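# Switch on the shaker carrying four jars

## Task

Four jars already sit on the shaker, which is preset to a 20-second run; turn the shaker on so it runs, keeping the result in place once the robot lets go and leaving nothing fallen or set down off the table.

## Robot and tools

Robot: two arms, left_arm and right_arm, each with six revolute joints and a parallel two-finger gripper. left_arm stands on the +y side. Base roots in the scene frame: left_arm at (+0.001, +0.335, 0) m, right_arm at (-0.040, -0.309, 0) m, both turned almost not at all about z.

Frames: scene frame has its origin at table-top height midway between the nominal bases, +x out over the table, +y toward left_arm, +z up. Each arm's end_effector_position and end_effector_quat_wxyz, its targets and its wrist camera pose are in that arm's own base frame. Fixed cameras and the table use the scene frame. end_effector_position is the point between the finger pads, about 1 cm behind the tips; fingers point along the gripper's +z and open along its y. Reported hand poses may be off by a few cm, more at long reach.

Joint order (use it everywhere, in commands and in result lists): shoulder, wrist yaw, wrist roll, elbow, waist, wrist pitch. This is not the base-to-tip order. Stated ranges in rad: shoulder 0.000 to 3.142, wrist yaw -1.571 to 1.571, wrist roll -2.094 to 2.094, elbow 0.000 to 3.142, waist -2.618 to 3.054, wrist pitch -1.571 to 1.571. True ends may differ by up to 0.059 rad; a target beyond that margin and farther out than the current angle is refused. A line "joint sent to its limit" means a joint was clipped at its end.

A row is one flat list of 14 numbers: left_arm's six joint angles in the order above then its opening, then right_arm's six angles and opening. Joint numbers are absolute target angles in radians (not offsets). Opening runs -1 (closed) to +1 (fully open, pads 0.094 m apart); it is an absolute command. Always send both arms; to keep an arm or gripper still, resend its values from "Joint targets" and "Tool commands" (a 0 is a real half-open command).

Tools:
- execute_actions(actions, cameras): actions is a list of actions; each action is a list of up to 15 rows, one per 1/30 s step, the last row held to fill 15 steps. Each action is 0.5 s. Per step a waist, shoulder or elbow target can lead its measured angle by at most 0.339 rad (wrist joints 2.2), and a target more than 200 mm of hand travel away is scaled back, so big changes need several actions. Empty actions list returns state plus all camera images and the scene number.
- move(target, speed, blend, opening_speed, grip_force, blocking, cameras): target is one 14-number row or a list of up to 15 rows (waypoints), all absolute joint angles and openings. speed in rad/s for the joint with farthest to go, 0.01 to 12.57, default 0.5. blend in rad rounds corners at intermediate rows (0 = stop at each). opening_speed: openings per second, at least 0.2. grip_force: newtons per pad, 10 to 50, one value or one per arm; it persists. blocking=false returns after ~0.5 s while the move runs; a new move replaces it. Moves ignore obstacles and the other arm, and a whole list must fit in 10 s. The "move:" line reports done, off_target (resting more than 0.035 rad off), moving, held or fault, plus limits=held if steps were withheld. done does not prove contact or absence of it.
- wait(seconds 0 to 10, cameras): hold the last command; returns early if a running move ends.
- stop(cameras): brakes the running move.
- zoom_image(camera, region [x0,y0,x1,y1] pixels, top-left origin, at most 504x504): closer view of the newest image of cam_high, cam_low, cam_over, cam_left_wrist or cam_right_wrist (all 672x504).
- read_manual(section): licence texts only.
- finished_scene(scene): ends scene 1 or 2 irreversibly; the goal must then hold with the robot not helping. Calls after it in the same reply act in the next scene.

Result lines: Joint positions and Joint velocities give per arm the six joints (rad, rad/s) then the pad gap (m). "within noise" means an arm is still. Joint targets shows what joints are currently driven toward. Joint torques in joint order, with offsets and noise; entries 1, 4, 5 wrap at ±28 N m. grip_measured is the finger opening on the command scale, reading slightly wide when empty and narrower than a squeezed part. "joint command not followed" means the clearance check altered a row. Actions that ran also list joint positions at sampled steps. Motor heat: MOTOR HOT at 75 °C; at 90 °C the arm folds and idles for the scene; at 100 °C it collapses. Holding loads, outstretched poses or pushing against something unreachable heats motors.

Cameras: cam_high, cam_low, cam_over are fixed (scene frame); the wrist cameras ride the hands and can lag during motion. Calibrations are approximate.

Avoid: knocking jars or anything off the table; fast contact with the shaker, table or fixtures; pressing hard on a switch by driving far past contact (approach slowly, stop just past touch, then back off); any contact or squeeze between the two arms, including one gripper closing on the other's fingers; strain on the wrist-camera cable, which counts as the hand touching things; triggering fault stops. Loose objects may get small random nudges. Smooth, low-effort, quick motion is preferred.

Each tool is called by a JSON object that holds its "api" and its "payload".

## Session

{"api": "execute_actions", "payload": {"actions": []}}

Scene clock: 0.00 s.
left_arm: end_effector_position=(+0.3199, -0.3436, +0.2679) grip_measured=+1.000 end_effector_quat_wxyz=(+0.403, +0.069, +0.858, -0.312) | right_arm: end_effector_position=(+0.2794, +0.1310, +0.3219) grip_measured=+1.000 end_effector_quat_wxyz=(+0.553, +0.056, +0.801, +0.222)
Joint names: [shoulder, wrist yaw, wrist roll, elbow, waist, wrist pitch]
Joint positions: left_arm=[1.489 -0.11 -0.64 1.276 -0.866 -0.292 0.094] | right_arm=[0.796 0.266 0.534 0.911 0.59 -0.419 0.094]
Joint velocities: within noise
Joint torques (N m): no reading
Motor temperatures (°C): left_arm=[26 27 26 33 27 31 30] | right_arm=[28 27 26 35 26 28 29]
Heat: left arm: 33 °C; right arm: 35 °C.
Joint targets: left_arm=[1.478 -0.117 -0.635 1.288 -0.866 -0.296] | right_arm=[0.789 0.269 0.531 0.922 0.590 -0.417]
Tool commands: left_gripper/opening=+1.0 right_gripper/opening=+1.0

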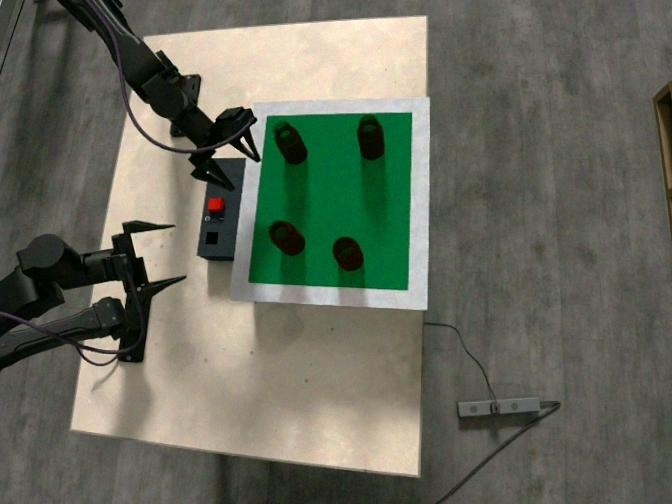

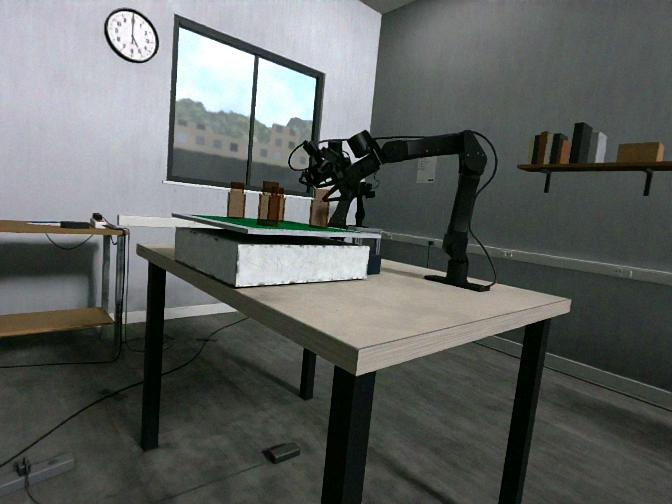

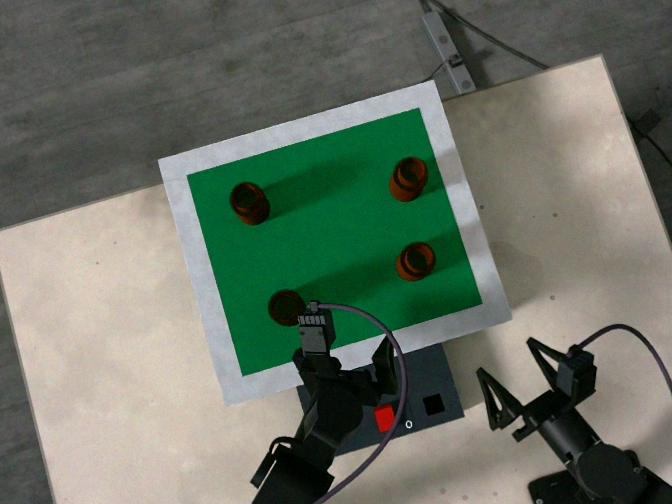

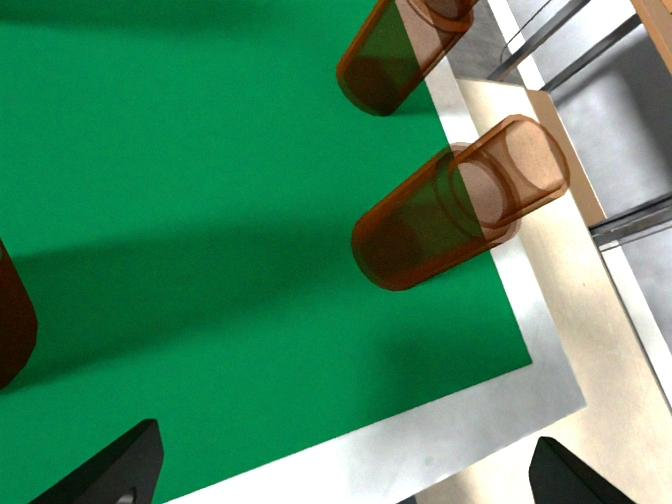

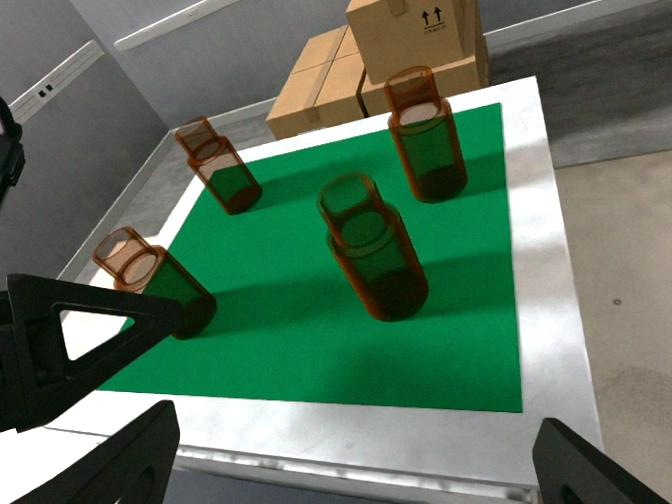

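{"api": "zoom_image", "payload": {"camera": "cam_over", "region": [290, 330, 490, 480]}}

{"api": "zoom_image", "payload": {"camera": "cam_high", "region": [170, 140, 310, 280]}}

{"api": "zoom_image", "payload": {"camera": "cam_low", "region": [280, 180, 420, 300]}}

Scaled by 2.520 from the camera's 672x504 image, which has a finer 960x720 frame.

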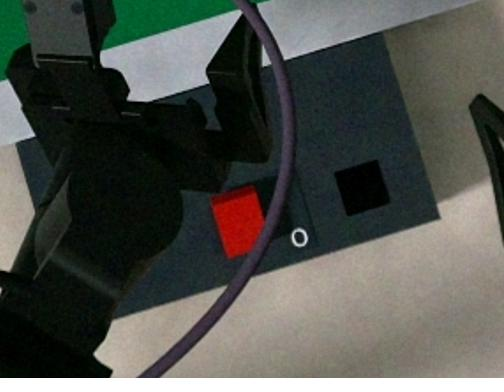

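Scaled by 3.600 from the camera's 672x504 image, which has a finer 960x720 frame.

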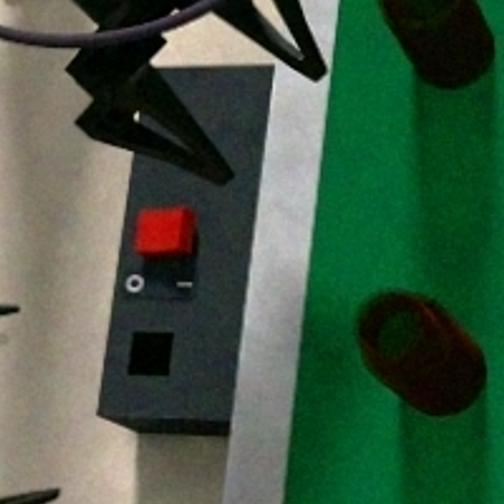

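Scaled by 3.600 from the camera's 672x504 image, which has a finer 960x720 frame.

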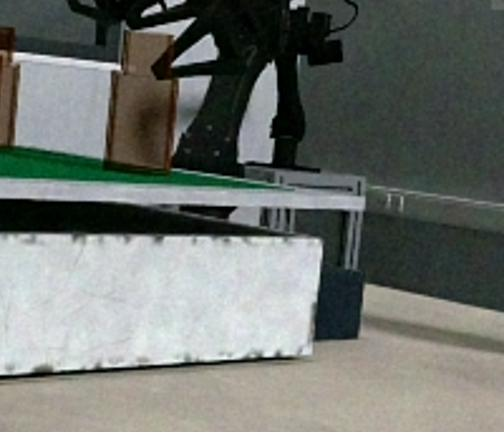

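{"api": "move", "payload": {"target": [[0.9,-0.11,-0.64,1.276,-0.866,-0.29,1,0.796,0.266,0.534,0.911,0.59,-0.419,1],[0.9,0,0,1.4,-0.1,-0.3,1,0.796,0.266,0.534,0.911,0.59,-0.419,1],[0.9,0,0,1.4,0.0,-0.3,1,1.5,0,0,1.6,0.974,-1.3,1]], "speed": 0.9, "blend": [0.15,0.15,0], "cameras": ["all"]}}

Scene clock: 5.07 s.
left_arm: end_effector_position=(+0.2958, +0.0003, +0.5320) grip_measured=+1.000 end_effector_quat_wxyz=(+0.764, -0.004, +0.646, -0.005) | right_arm: end_effector_position=(+0.1837, +0.2694, +0.2233) grip_measured=+1.000 end_effector_quat_wxyz=(+0.153, -0.458, +0.872, +0.078)
Joint names: [shoulder, wrist yaw, wrist roll, elbow, waist, wrist pitch]
Joint positions: left_arm=[0.905 -0.006 -0.011 1.373 -0.006 -0.301 0.094] | right_arm=[1.499 0.006 0.005 1.569 0.973 -1.295 0.094]
Joint torques (N m): left_arm=[-0.76 0.06 0.1 8.92 0.42 1.85] | right_arm=[-5.79 -0.08 -0.08 8.23 0.14 0.59]
Heat: left arm: 34 °C; right arm: 36 °C.
Joint targets: left_arm=[0.900 0.000 0.000 1.400 0.000 -0.300] | right_arm=[1.500 0.000 0.000 1.600 0.974 -1.300]
move: done
camera_calibration:
cam_left_wrist: T_world_to_cam=[[0.00486601, -0.999195, 0.0398227, -0.0237253], [-0.278238, -0.0396034, -0.959695, 0.64794], [0.9605, -0.00641028, -0.278207, -0.0336863], [0, 0, 0, 1]] pos_world=[0.212753, 0.00173847, 0.613398]
cam_right_wrist: T_world_to_cam=[[0.844411, -0.534189, -0.0401522, 0.00499839], [-0.52648, -0.841393, 0.121971, 0.345338], [-0.0989392, -0.081854, -0.991721, 0.364047], [0, 0, 0, 1]] pos_world=[0.213611, 0.323033, 0.319112]

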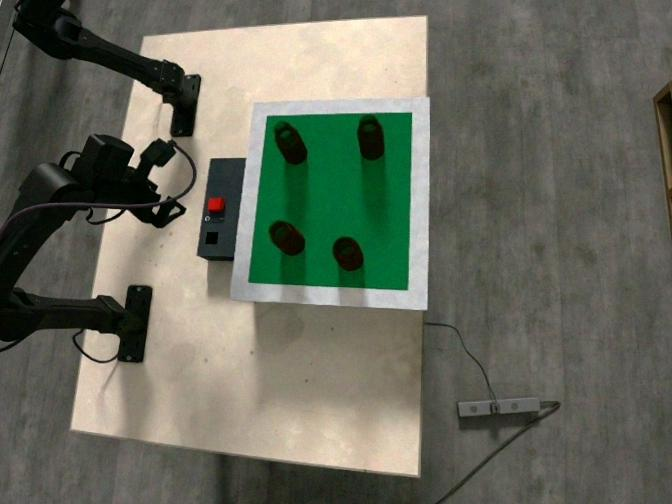

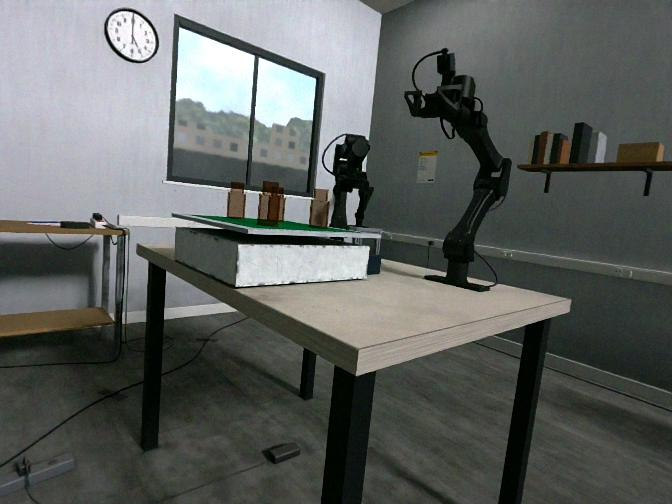

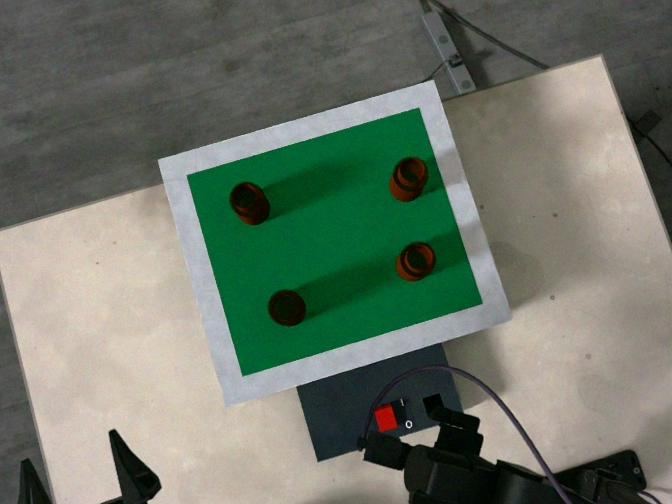

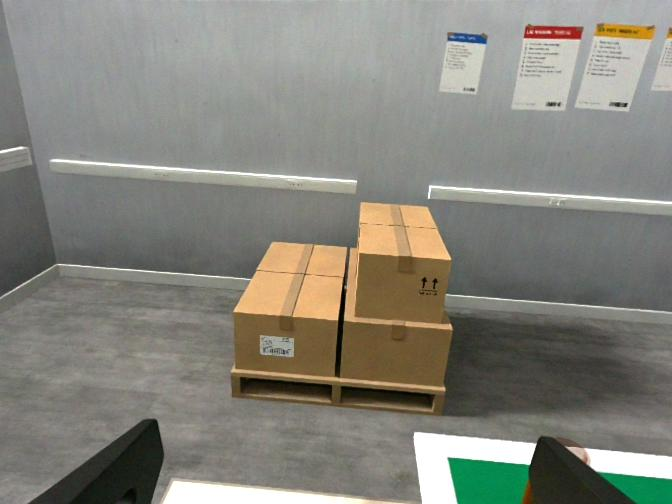

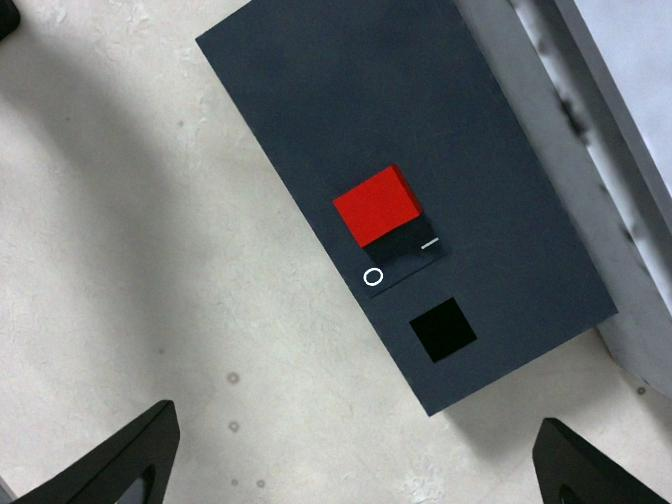

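{"api": "zoom_image", "payload": {"camera": "cam_right_wrist", "region": [310, 150, 490, 370]}}

{"api": "zoom_image", "payload": {"camera": "cam_over", "region": [290, 340, 470, 470]}}

{"api": "zoom_image", "payload": {"camera": "cam_high", "region": [180, 140, 270, 270]}}

{"api": "zoom_image", "payload": {"camera": "cam_low", "region": [300, 190, 400, 290]}}

Scaled by 2.291 from the camera's 672x504 image, which has a finer 960x720 frame.

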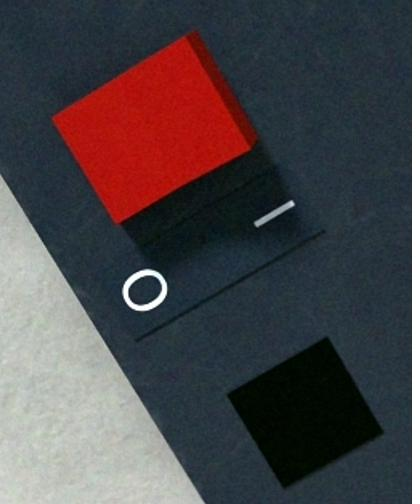

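Scaled by 2.800 from the camera's 672x504 image, which has a finer 960x720 frame.

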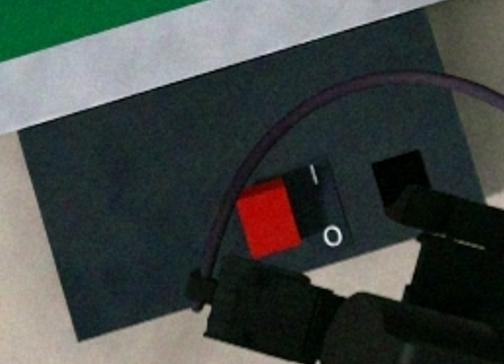

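Scaled by 3.877 from the camera's 672x504 image, which has a finer 960x720 frame.

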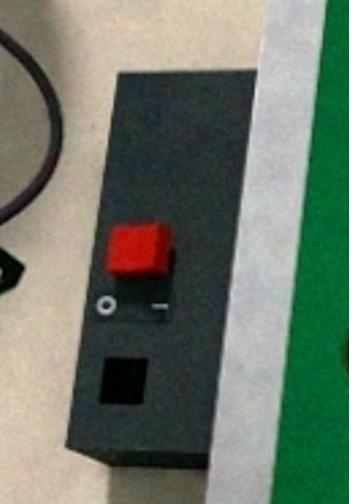

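Scaled by 5.040 from the camera's 672x504 image, which has a finer 960x720 frame.

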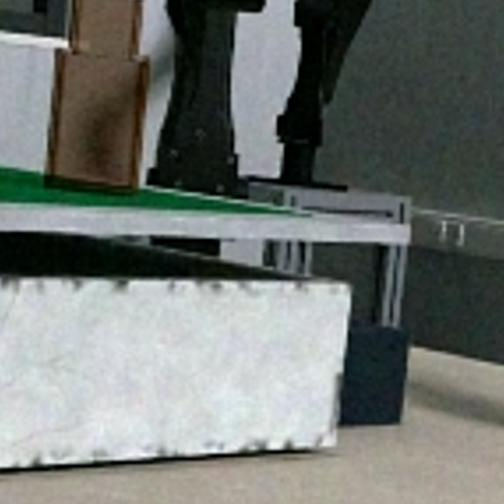

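{"api": "move", "payload": {"target": [0.9,0,0,1.4,0,-0.3,1,0.39,0,0,0.32,0.96,-0.28,1], "speed": 1.0, "cameras": ["cam_right_wrist","cam_over","cam_high"]}}

{"api": "zoom_image", "payload": {"camera": "cam_right_wrist", "region": [200, 120, 500, 345]}}

{"api": "zoom_image", "payload": {"camera": "cam_over", "region": [330, 370, 450, 460]}}

Scene clock: 8.30 s.
left_arm: end_effector_position=(+0.2958, +0.0003, +0.5320) grip_measured=+1.000 end_effector_quat_wxyz=(+0.764, -0.004, +0.646, -0.005) | right_arm: end_effector_position=(+0.1476, +0.2134, +0.1722) grip_measured=+1.000 end_effector_quat_wxyz=(+0.500, -0.380, +0.733, +0.261)
Joint names: [shoulder, wrist yaw, wrist roll, elbow, waist, wrist pitch]
Joint positions: left_arm=[0.905 -0.006 -0.011 1.373 -0.006 -0.301 0.094] | right_arm=[0.403 0.005 0.005 0.327 0.965 -0.297 0.094]
Joint torques (N m): left_arm=[-0.72 0.06 0.1 8.95 0.4 1.86] | right_arm=[0.17 -0.07 -0.11 6.28 -0.54 1.75]
Heat: left arm: 34 °C; right arm: 36 °C.
Joint targets: left_arm=[0.900 0.000 0.000 1.400 0.000 -0.300] | right_arm=[0.390 0.000 0.000 0.320 0.960 -0.280]
move: done
camera_calibration:
cam_right_wrist: T_world_to_cam=[[0.85151, -0.524338, -0.000629896, -0.00644501], [-0.391374, -0.634779, -0.666245, 0.35717], [0.348938, 0.567561, -0.745733, 0.058183], [0, 0, 0, 1]] pos_world=[0.124973, 0.190322, 0.281348]
Images, in order (width x height): cam_high 672x504, cam_over 672x504, cam_right_wrist 672x504.

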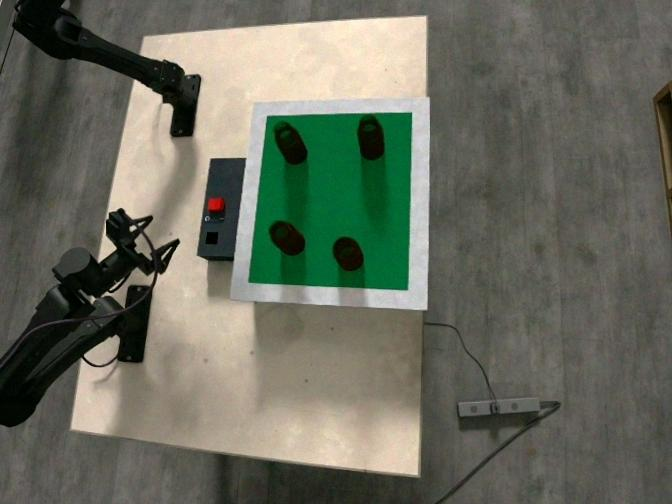

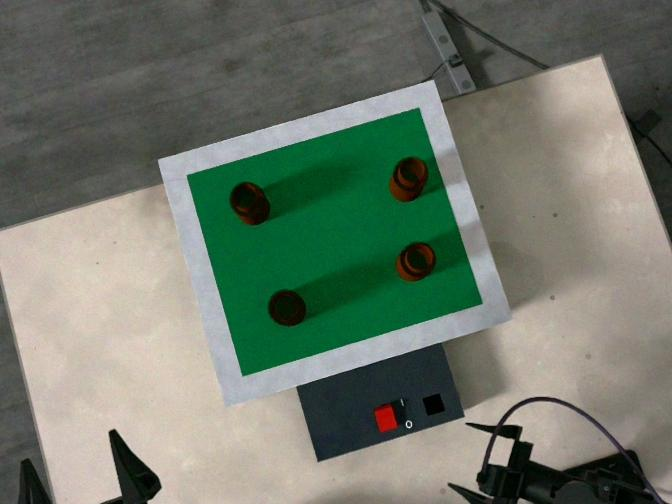

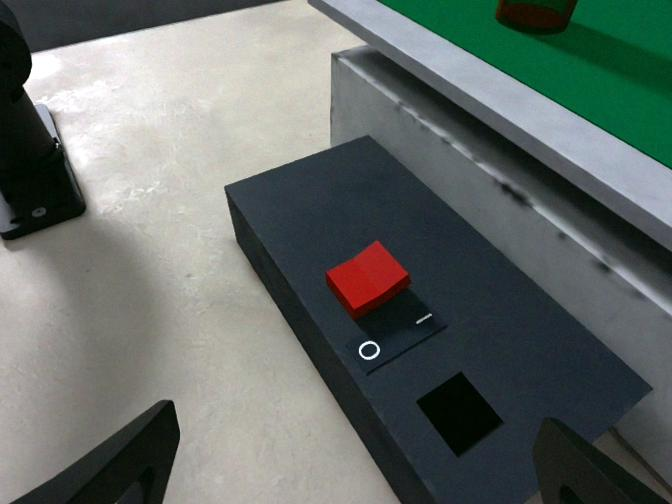

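Scaled by 1.680 from the camera's 672x504 image, which has a finer 960x720 frame.

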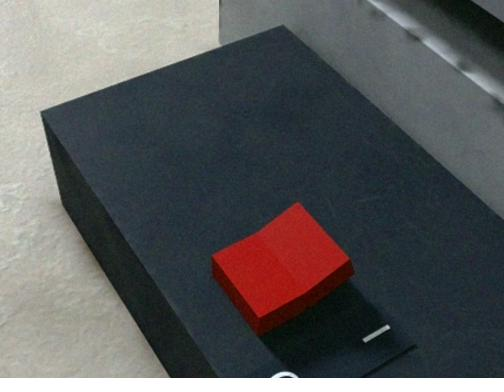

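Scaled by 4.200 from the camera's 672x504 image, which has a finer 960x720 frame.

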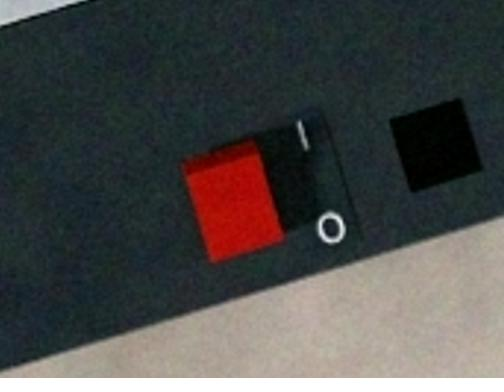

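{"api": "move", "payload": {"target": [0.9,0,0,1.4,0,-0.3,1,1.4027,0,0,0.884,0.914,-0.2814,-1], "speed": 0.8, "opening_speed": 1.5, "cameras": ["cam_right_wrist","cam_over","cam_low","cam_high"]}}

Scene clock: 11.50 s.
left_arm: end_effector_position=(+0.2958, +0.0003, +0.5320) grip_measured=+1.000 end_effector_quat_wxyz=(+0.764, -0.004, +0.646, -0.005) | right_arm: end_effector_position=(+0.2326, +0.3051, +0.1165) grip_measured=-0.986 end_effector_quat_wxyz=(+0.323, -0.411, +0.838, +0.158)
Joint names: [shoulder, wrist yaw, wrist roll, elbow, waist, wrist pitch]
Joint positions: left_arm=[0.905 -0.006 -0.011 1.373 -0.006 -0.301 0.094] | right_arm=[1.4 0.005 0.005 0.852 0.919 -0.287 0.001]
Joint torques (N m): left_arm=[-0.76 0.06 0.11 8.94 0.36 1.86] | right_arm=[-5.27 -0.05 -0.09 8.88 -0.5 1.26]
Heat: left arm: 34 °C; right arm: 37 °C.
Joint targets: left_arm=[0.900 0.000 0.000 1.400 0.000 -0.300] | right_arm=[1.403 0.000 0.000 0.884 0.914 -0.281]
move: done
camera_calibration:
cam_right_wrist: T_world_to_cam=[[0.822956, -0.567566, -0.0247488, -0.00801837], [-0.552998, -0.790331, -0.263761, 0.449738], [0.130142, 0.23075, -0.964271, 0.113984], [0, 0, 0, 1]] pos_world=[0.240469, 0.32459, 0.228336]
Images, in order (width x height): cam_high 672x504, cam_low 672x504, cam_over 672x504, cam_right_wrist 672x504.

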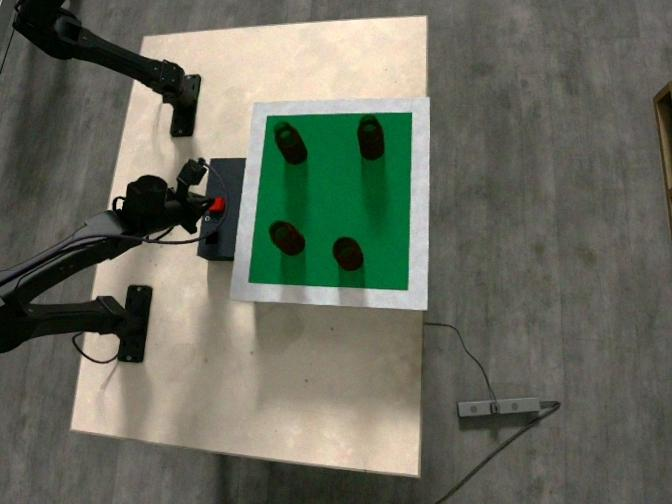

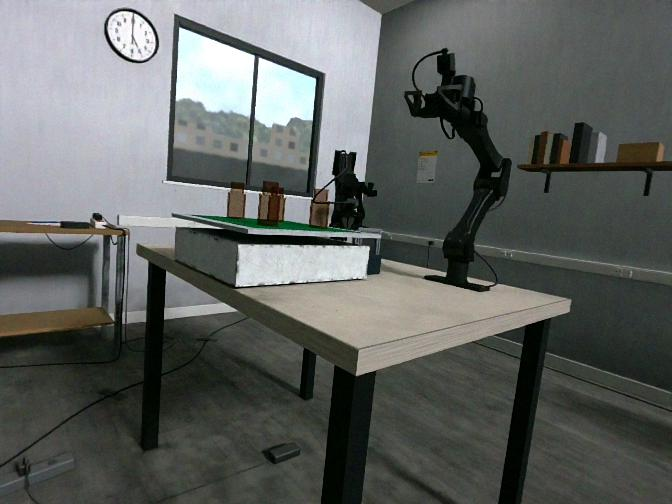

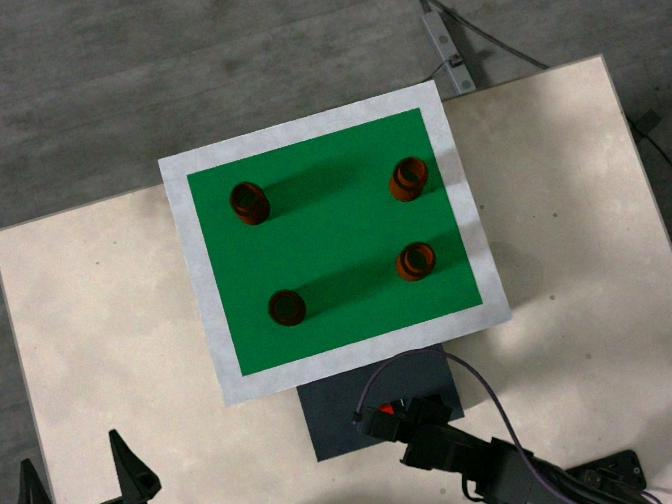

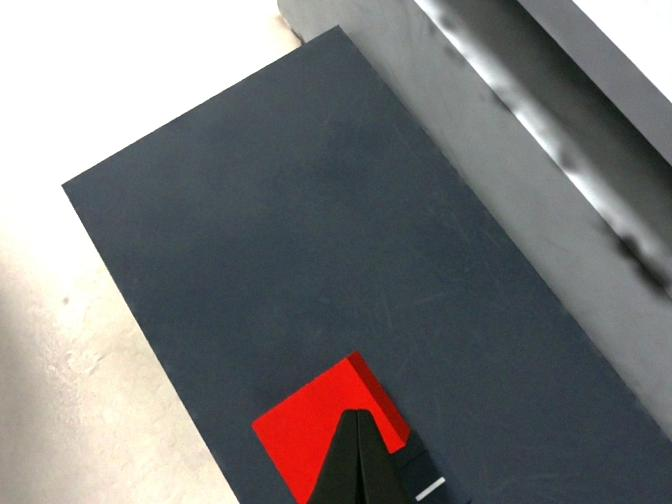

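{"api": "move", "payload": {"target": [0.9,0,0,1.4,0,-0.3,1,1.441,0,0,0.851,0.912,-0.21,-1], "speed": 0.15, "cameras": ["cam_right_wrist"]}}

Scene clock: 12.90 s.
left_arm: end_effector_position=(+0.2958, +0.0003, +0.5320) grip_measured=+1.000 end_effector_quat_wxyz=(+0.764, -0.004, +0.646, -0.005) | right_arm: end_effector_position=(+0.2397, +0.3134, +0.1144) grip_measured=-0.986 end_effector_quat_wxyz=(+0.334, -0.408, +0.834, +0.164)
Joint names: [shoulder, wrist yaw, wrist roll, elbow, waist, wrist pitch]
Joint positions: left_arm=[0.905 -0.006 -0.011 1.373 -0.006 -0.301 0.094] | right_arm=[1.433 0.004 0.005 0.852 0.917 -0.227 0.001]
Joint torques (N m): left_arm=[-0.72 0.06 0.11 8.92 0.4 1.86] | right_arm=[-5.19 -0.06 -0.09 6.19 -0.54 1.4]
Heat: left arm: 34 °C; right arm: 37 °C.
Joint targets: left_arm=[0.900 0.000 0.000 1.400 0.000 -0.300] | right_arm=[1.441 0.000 0.000 0.851 0.912 -0.210]
move: done
camera_calibration:
cam_right_wrist: T_world_to_cam=[[0.822407, -0.568403, -0.0237517, -0.00904532], [-0.549862, -0.783484, -0.28949, 0.459793], [0.145938, 0.251139, -0.956886, 0.0981744], [0, 0, 0, 1]] pos_world=[0.245935, 0.330444, 0.226833]
Images, in order (width x height): cam_right_wrist 672x504.

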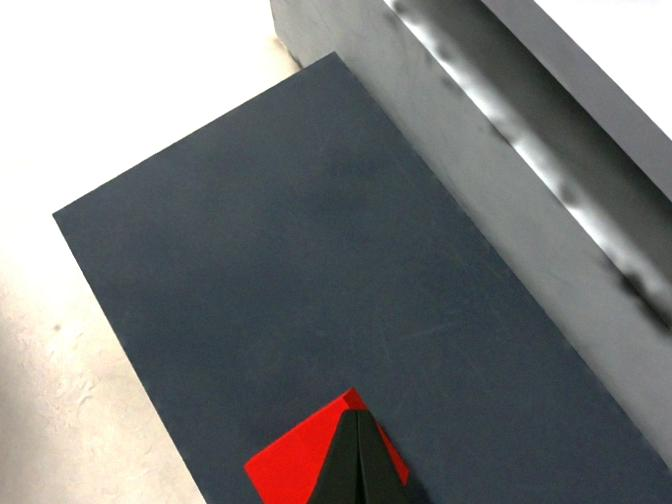

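{"api": "move", "payload": {"target": [[0.9,0,0,1.4,0,-0.3,1,1.42,0,0,0.83,0.900,-0.21,-1],[0.9,0,0,1.4,0,-0.3,1,1.432,0,0,0.806,0.900,-0.175,-1]], "speed": 0.12, "blend": [0.01,0], "cameras": ["cam_right_wrist"]}}

Scene clock: 14.13 s.
left_arm: end_effector_position=(+0.2958, +0.0003, +0.5320) grip_measured=+1.000 end_effector_quat_wxyz=(+0.764, -0.004, +0.646, -0.005) | right_arm: end_effector_position=(+0.2416, +0.3078, +0.1058) grip_measured=-0.986 end_effector_quat_wxyz=(+0.335, -0.403, +0.836, +0.162)
Joint names: [shoulder, wrist yaw, wrist roll, elbow, waist, wrist pitch]
Joint positions: left_arm=[0.905 -0.006 -0.011 1.373 -0.006 -0.301 0.094] | right_arm=[1.433 0.004 0.005 0.816 0.905 -0.192 0.001]
Joint torques (N m): left_arm=[-0.76 0.06 0.1 8.95 0.4 1.85] | right_arm=[-5.78 -0.08 -0.1 5.52 -0.4 1.41]
Heat: left arm: 34 °C; right arm: 37 °C.
Joint targets: left_arm=[0.900 0.000 0.000 1.400 0.000 -0.300] | right_arm=[1.432 0.000 0.000 0.806 0.900 -0.175]
move: done
camera_calibration:
cam_right_wrist: T_world_to_cam=[[0.815301, -0.578538, -0.0240551, -0.00909596], [-0.559709, -0.776761, -0.288737, 0.454106], [0.14836, 0.248871, -0.957106, 0.0912487], [0, 0, 0, 1]] pos_world=[0.248045, 0.32476, 0.218233]
Images, in order (width x height): cam_right_wrist 672x504.

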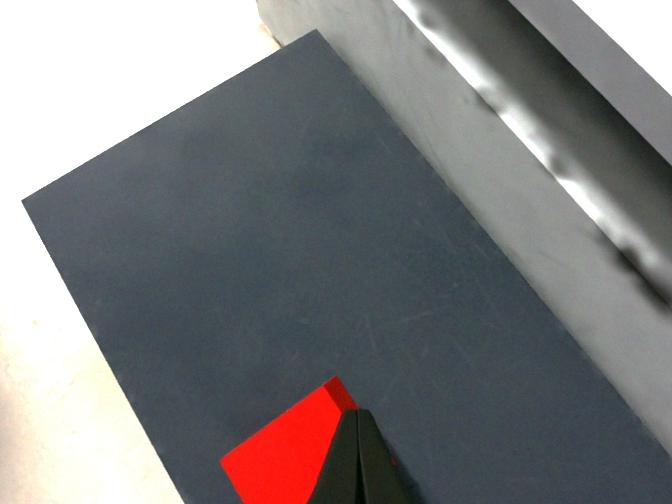

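{"api": "move", "payload": {"target": [[0.9,0,0,1.4,0,-0.3,1,1.436,0,0,0.796,0.911,-0.160,-1],[0.9,0,0,1.4,0,-0.3,1,1.4435,0,0,0.782,0.911,-0.139,-1]], "speed": 0.08, "cameras": ["cam_right_wrist"], "blend": [0.005,0]}}

Scene clock: 15.30 s.
left_arm: end_effector_position=(+0.2958, +0.0003, +0.5320) grip_measured=+1.000 end_effector_quat_wxyz=(+0.764, -0.004, +0.646, -0.005) | right_arm: end_effector_position=(+0.2416, +0.3089, +0.1037) grip_measured=-0.986 end_effector_quat_wxyz=(+0.341, -0.402, +0.833, +0.165)
Joint names: [shoulder, wrist yaw, wrist roll, elbow, waist, wrist pitch]
Joint positions: left_arm=[0.905 -0.006 -0.011 1.373 -0.006 -0.301 0.094] | right_arm=[1.433 0.004 0.005 0.795 0.906 -0.154 0.001]
Joint torques (N m): left_arm=[-0.73 0.06 0.1 8.94 0.4 1.85] | right_arm=[-4.9 -0.02 -0.06 5.39 0.42 1.41]
Heat: left arm: 34 °C; right arm: 37 °C.
Joint targets: left_arm=[0.900 0.000 0.000 1.400 0.000 -0.300] | right_arm=[1.444 0.000 0.000 0.782 0.911 -0.139]
move: done
camera_calibration:
cam_right_wrist: T_world_to_cam=[[0.816596, -0.576732, -0.0234696, -0.0094499], [-0.55527, -0.773805, -0.304796, 0.454089], [0.157625, 0.261928, -0.952128, 0.0820764], [0, 0, 0, 1]] pos_world=[0.246921, 0.324428, 0.21633]
Images, in order (width x height): cam_right_wrist 672x504.

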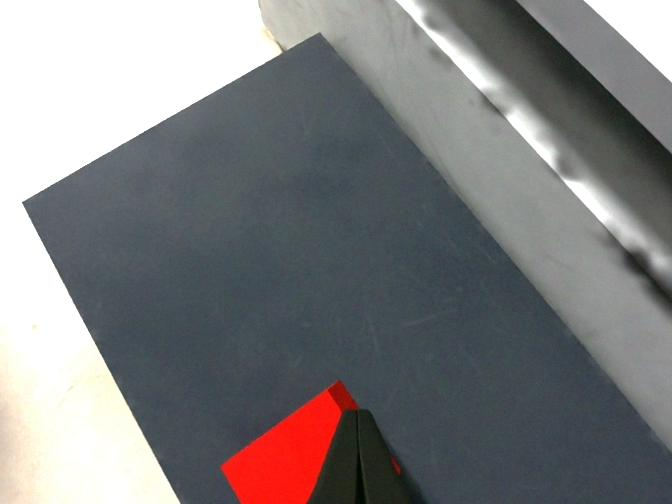

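{"api": "move", "payload": {"target": [0.9,0,0,1.4,0,-0.3,1,1.458,0,0,0.757,0.911,-0.10,-1], "speed": 0.08, "cameras": ["cam_right_wrist"]}}

Scene clock: 16.80 s.
left_arm: end_effector_position=(+0.2958, +0.0003, +0.5320) grip_measured=+1.000 end_effector_quat_wxyz=(+0.764, -0.004, +0.646, -0.005) | right_arm: end_effector_position=(+0.2442, +0.3122, +0.1024) grip_measured=-0.986 end_effector_quat_wxyz=(+0.353, -0.400, +0.828, +0.171)
Joint names: [shoulder, wrist yaw, wrist roll, elbow, waist, wrist pitch]
Joint positions: left_arm=[0.905 -0.006 -0.011 1.373 -0.006 -0.301 0.094] | right_arm=[1.441 0.004 0.005 0.774 0.906 -0.098 0.001]
Joint torques (N m): left_arm=[-0.75 0.06 0.11 8.91 0.4 1.86] | right_arm=[-4.38 -0.06 -0.08 4.94 0.42 1.27]
Heat: left arm: 34 °C; right arm: 37 °C.
Joint targets: left_arm=[0.900 0.000 0.000 1.400 0.000 -0.300] | right_arm=[1.458 0.000 0.000 0.757 0.911 -0.100]
move: done
camera_calibration:
cam_right_wrist: T_world_to_cam=[[0.817158, -0.576001, -0.0218274, -0.0101689], [-0.549521, -0.767042, -0.331168, 0.456841], [0.174011, 0.282611, -0.943319, 0.0682202], [0, 0, 0, 1]] pos_world=[0.247482, 0.325279, 0.215423]
Images, in order (width x height): cam_right_wrist 672x504.

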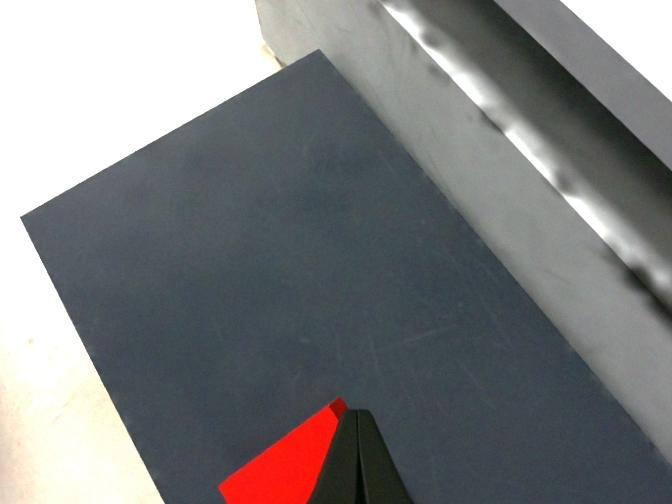

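{"api": "move", "payload": {"target": [[0.9,0,0,1.4,0,-0.3,1,1.415,0,0,0.735,0.925,-0.08,-1],[0.9,0,0,1.4,0,-0.3,1,1.415,0,0,0.735,0.925,-0.16,-1]], "speed": 0.1, "blend": [0.01,0], "cameras": ["cam_right_wrist"]}}

Scene clock: 18.70 s.
left_arm: end_effector_position=(+0.2958, +0.0003, +0.5320) grip_measured=+1.000 end_effector_quat_wxyz=(+0.764, -0.004, +0.646, -0.005) | right_arm: end_effector_position=(+0.2354, +0.3115, +0.0993) grip_measured=-0.986 end_effector_quat_wxyz=(+0.348, -0.408, +0.826, +0.174)
Joint names: [shoulder, wrist yaw, wrist roll, elbow, waist, wrist pitch]
Joint positions: left_arm=[0.905 -0.006 -0.011 1.373 -0.006 -0.301 0.094] | right_arm=[1.426 0 0.005 0.753 0.921 -0.099 0.001]
Joint torques (N m): left_arm=[-0.75 0.05 0.1 8.94 0.38 1.86] | right_arm=[-6.32 -0.01 -0.09 4.93 0.38 0.74]
Heat: left arm: 34 °C; right arm: 37 °C.
Joint targets: left_arm=[0.900 0.000 0.000 1.400 0.000 -0.300] | right_arm=[1.415 0.000 0.000 0.735 0.925 -0.160]
move: off_target (right_arm); right_arm: the wrist pitch is farthest, 0.061 rad from its target
camera_calibration:
cam_right_wrist: T_world_to_cam=[[0.827025, -0.561616, -0.0248462, -0.00997727], [-0.538001, -0.777884, -0.324734, 0.450462], [0.163048, 0.281931, -0.945479, 0.0700132], [0, 0, 0, 1]] pos_world=[0.239185, 0.325065, 0.212229]
Images, in order (width x height): cam_right_wrist 672x504.

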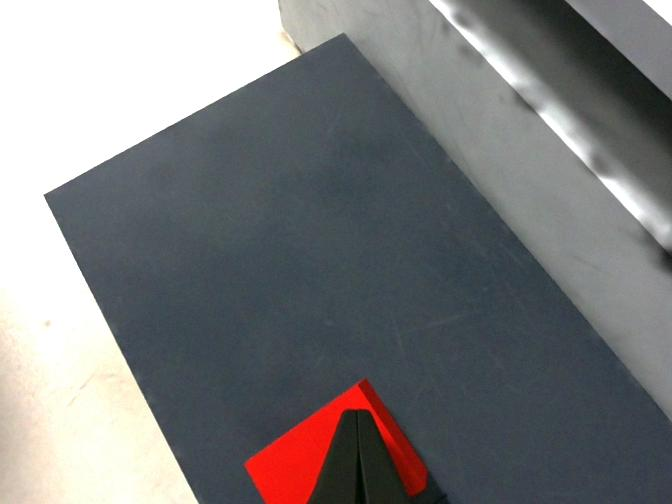

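{"api": "move", "payload": {"target": [[0.9,0,0,1.4,0,-0.3,1,1.425,0,0,0.765,0.90,-0.07,-1],[0.9,0,0,1.4,0,-0.3,1,1.423,0,0,0.735,0.90,-0.18,-1],[0.9,0,0,1.4,0,-0.3,1,1.43,0,0,0.71,0.90,-0.24,-1]], "speed": 0.12, "blend": [0.005,0.01,0], "cameras": ["cam_right_wrist"]}}

Scene clock: 21.30 s.
left_arm: end_effector_position=(+0.2958, +0.0003, +0.5320) grip_measured=+1.000 end_effector_quat_wxyz=(+0.764, -0.004, +0.646, -0.005) | right_arm: end_effector_position=(+0.2369, +0.3057, +0.0955) grip_measured=-0.986 end_effector_quat_wxyz=(+0.340, -0.404, +0.832, +0.169)
Joint names: [shoulder, wrist yaw, wrist roll, elbow, waist, wrist pitch]
Joint positions: left_arm=[0.905 -0.006 -0.011 1.373 -0.006 -0.301 0.094] | right_arm=[1.425 -0.005 0.004 0.751 0.907 -0.117 0.001]
Joint torques (N m): left_arm=[-0.76 0.06 0.11 8.92 0.39 1.86] | right_arm=[-5.24 0.07 -0.08 3.25 -0.55 0.11]
Heat: left arm: 35 °C; right arm: 36 °C.
Joint targets: left_arm=[0.900 0.000 0.000 1.400 0.000 -0.300] | right_arm=[1.430 0.000 0.000 0.710 0.900 -0.240]
move: off_target (right_arm); right_arm: the wrist pitch is farthest, 0.123 rad from its target
camera_calibration:
cam_right_wrist: T_world_to_cam=[[0.820559, -0.570823, -0.0290568, -0.00988968], [-0.55088, -0.776293, -0.306431, 0.446346], [0.152361, 0.267452, -0.951449, 0.0753073], [0, 0, 0, 1]] pos_world=[0.242524, 0.320709, 0.208138]
Images, in order (width x height): cam_right_wrist 672x504.

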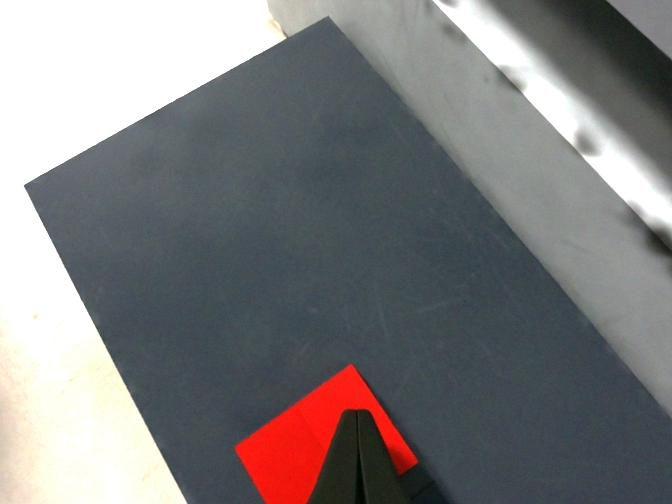

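{"api": "move", "payload": {"target": [[0.9,0,0,1.4,0,-0.3,1,1.42,0,0,0.80,0.907,-0.10,-1],[0.9,0,0,1.4,0,-0.3,1,0.9,0,0,0.7,0.95,-0.25,-1]], "speed": [0.2,0.7], "blend": [0.02,0], "cameras": ["all"]}}

{"api": "zoom_image", "payload": {"camera": "cam_right_wrist", "region": [200, 220, 500, 445]}}

{"api": "zoom_image", "payload": {"camera": "cam_over", "region": [330, 370, 450, 460]}}

Scene clock: 23.63 s.
left_arm: end_effector_position=(+0.2958, +0.0003, +0.5320) grip_measured=+1.000 end_effector_quat_wxyz=(+0.764, -0.004, +0.646, -0.005) | right_arm: end_effector_position=(+0.1953, +0.2735, +0.2303) grip_measured=-0.986 end_effector_quat_wxyz=(+0.475, -0.384, +0.753, +0.246)
Joint names: [shoulder, wrist yaw, wrist roll, elbow, waist, wrist pitch]
Joint positions: left_arm=[0.905 -0.006 -0.011 1.373 -0.006 -0.301 0.094] | right_arm=[0.908 -0.005 0.004 0.711 0.945 -0.246 0.001]
Joint torques (N m): left_arm=[-0.73 0.05 0.09 8.92 0.38 1.85] | right_arm=[-2.44 0.05 -0.04 6.09 0.57 1.5]
Heat: left arm: 35 °C; right arm: 37 °C.
Joint targets: left_arm=[0.900 0.000 0.000 1.400 0.000 -0.300] | right_arm=[0.900 0.000 0.000 0.700 0.950 -0.250]
move: done
camera_calibration:
cam_left_wrist: T_world_to_cam=[[0.00486601, -0.999195, 0.0398227, -0.0237253], [-0.278238, -0.0396034, -0.959695, 0.64794], [0.9605, -0.00641028, -0.278207, -0.0336863], [0, 0, 0, 1]] pos_world=[0.212753, 0.00173847, 0.613398]
cam_right_wrist: T_world_to_cam=[[0.845583, -0.533784, -0.00793935, -0.0100725], [-0.426027, -0.66577, -0.612577, 0.455671], [0.321698, 0.521367, -0.790371, 0.0789149], [0, 0, 0, 1]] pos_world=[0.177258, 0.256852, 0.341425]

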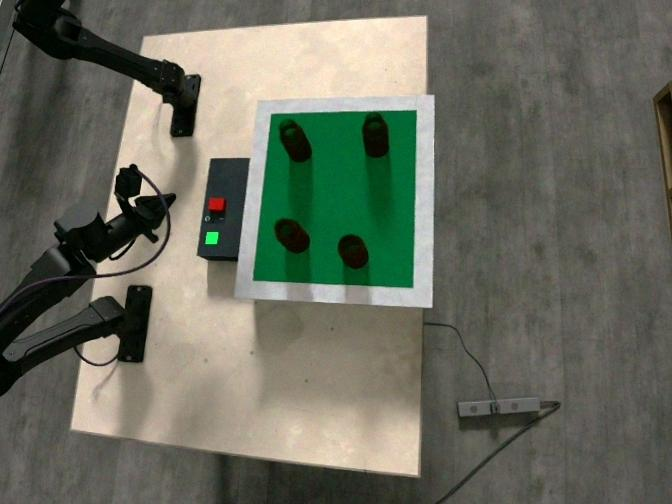

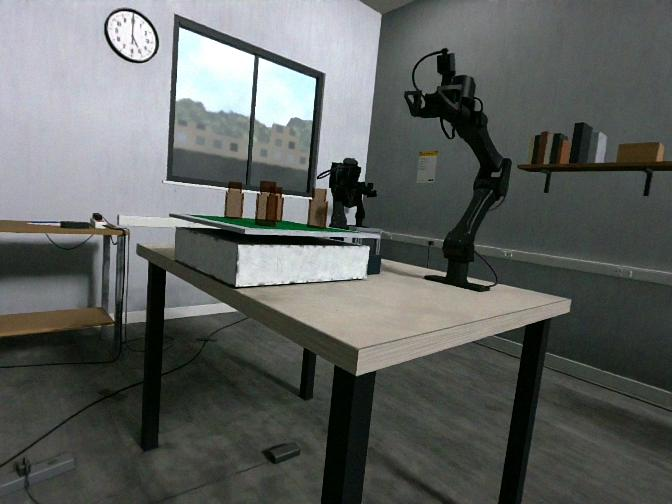

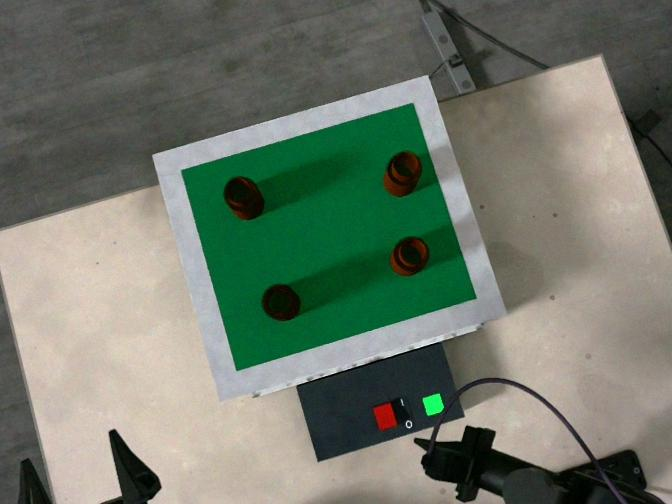

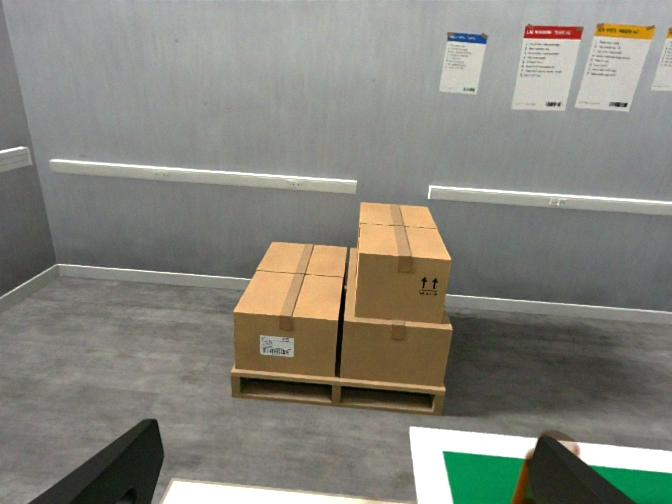

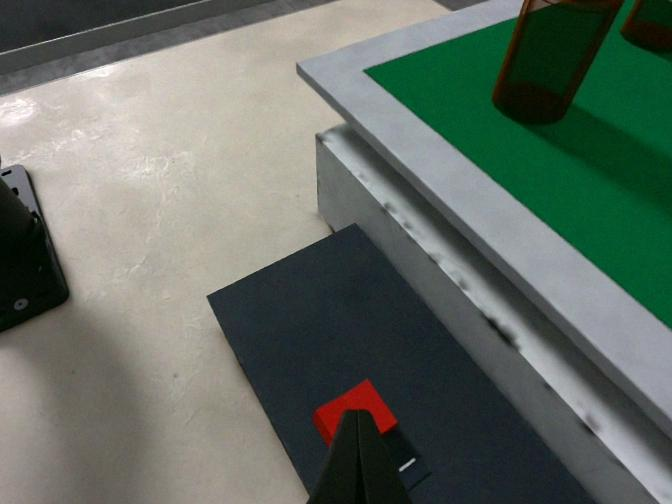

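Scaled by 1.680 from the camera's 672x504 image, which has a finer 960x720 frame.

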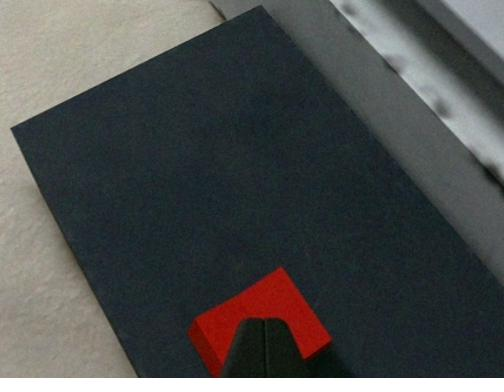

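Scaled by 4.200 from the camera's 672x504 image, which has a finer 960x720 frame.

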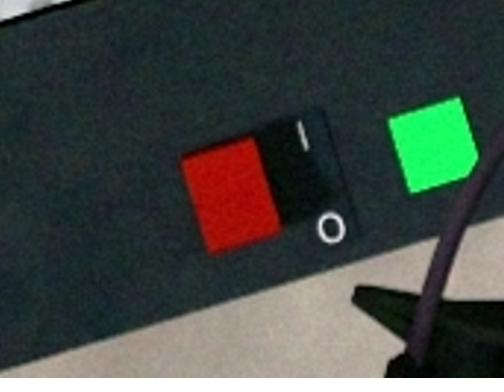

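{"api": "wait", "payload": {"seconds": 4, "cameras": ["cam_over","cam_high"]}}

Scene clock: 27.70 s.
left_arm: end_effector_position=(+0.2958, +0.0003, +0.5320) grip_measured=+1.000 end_effector_quat_wxyz=(+0.764, -0.004, +0.646, -0.005) | right_arm: end_effector_position=(+0.1953, +0.2735, +0.2302) grip_measured=-0.986 end_effector_quat_wxyz=(+0.474, -0.384, +0.753, +0.246)
Joint names: [shoulder, wrist yaw, wrist roll, elbow, waist, wrist pitch]
Joint positions: left_arm=[0.905 -0.006 -0.011 1.373 -0.006 -0.301 0.094] | right_arm=[0.908 -0.005 0.004 0.711 0.945 -0.246 0.001]
Joint torques (N m): left_arm=[-0.73 0.05 0.1 8.92 0.38 1.86] | right_arm=[-2.45 0.03 -0.06 6.13 0.43 1.48]
Heat: left arm: 35 °C; right arm: 37 °C.
Joint targets: left_arm=[0.900 0.000 0.000 1.400 0.000 -0.300] | right_arm=[0.900 0.000 0.000 0.700 0.950 -0.250]
Tool commands: left_gripper/opening=+1.0 right_gripper/opening=-1.0
wait: 4.00 s; at rest by 0.10 s
Images, in order (width x height): cam_high 672x504, cam_over 672x504.

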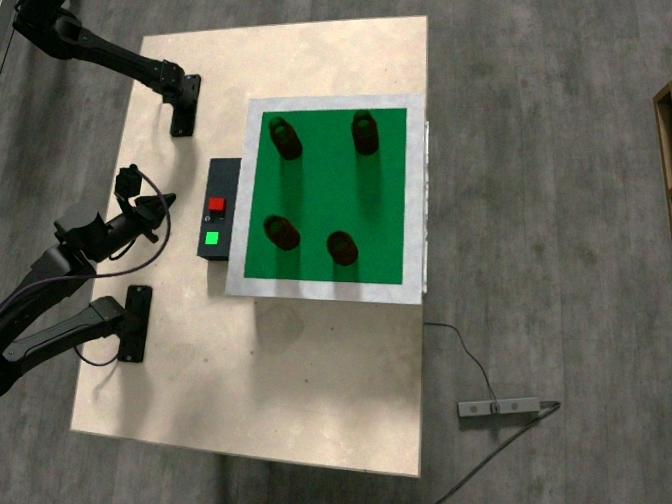

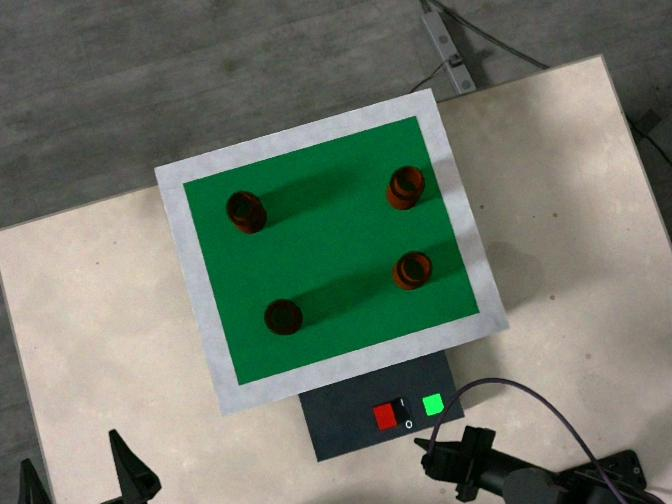

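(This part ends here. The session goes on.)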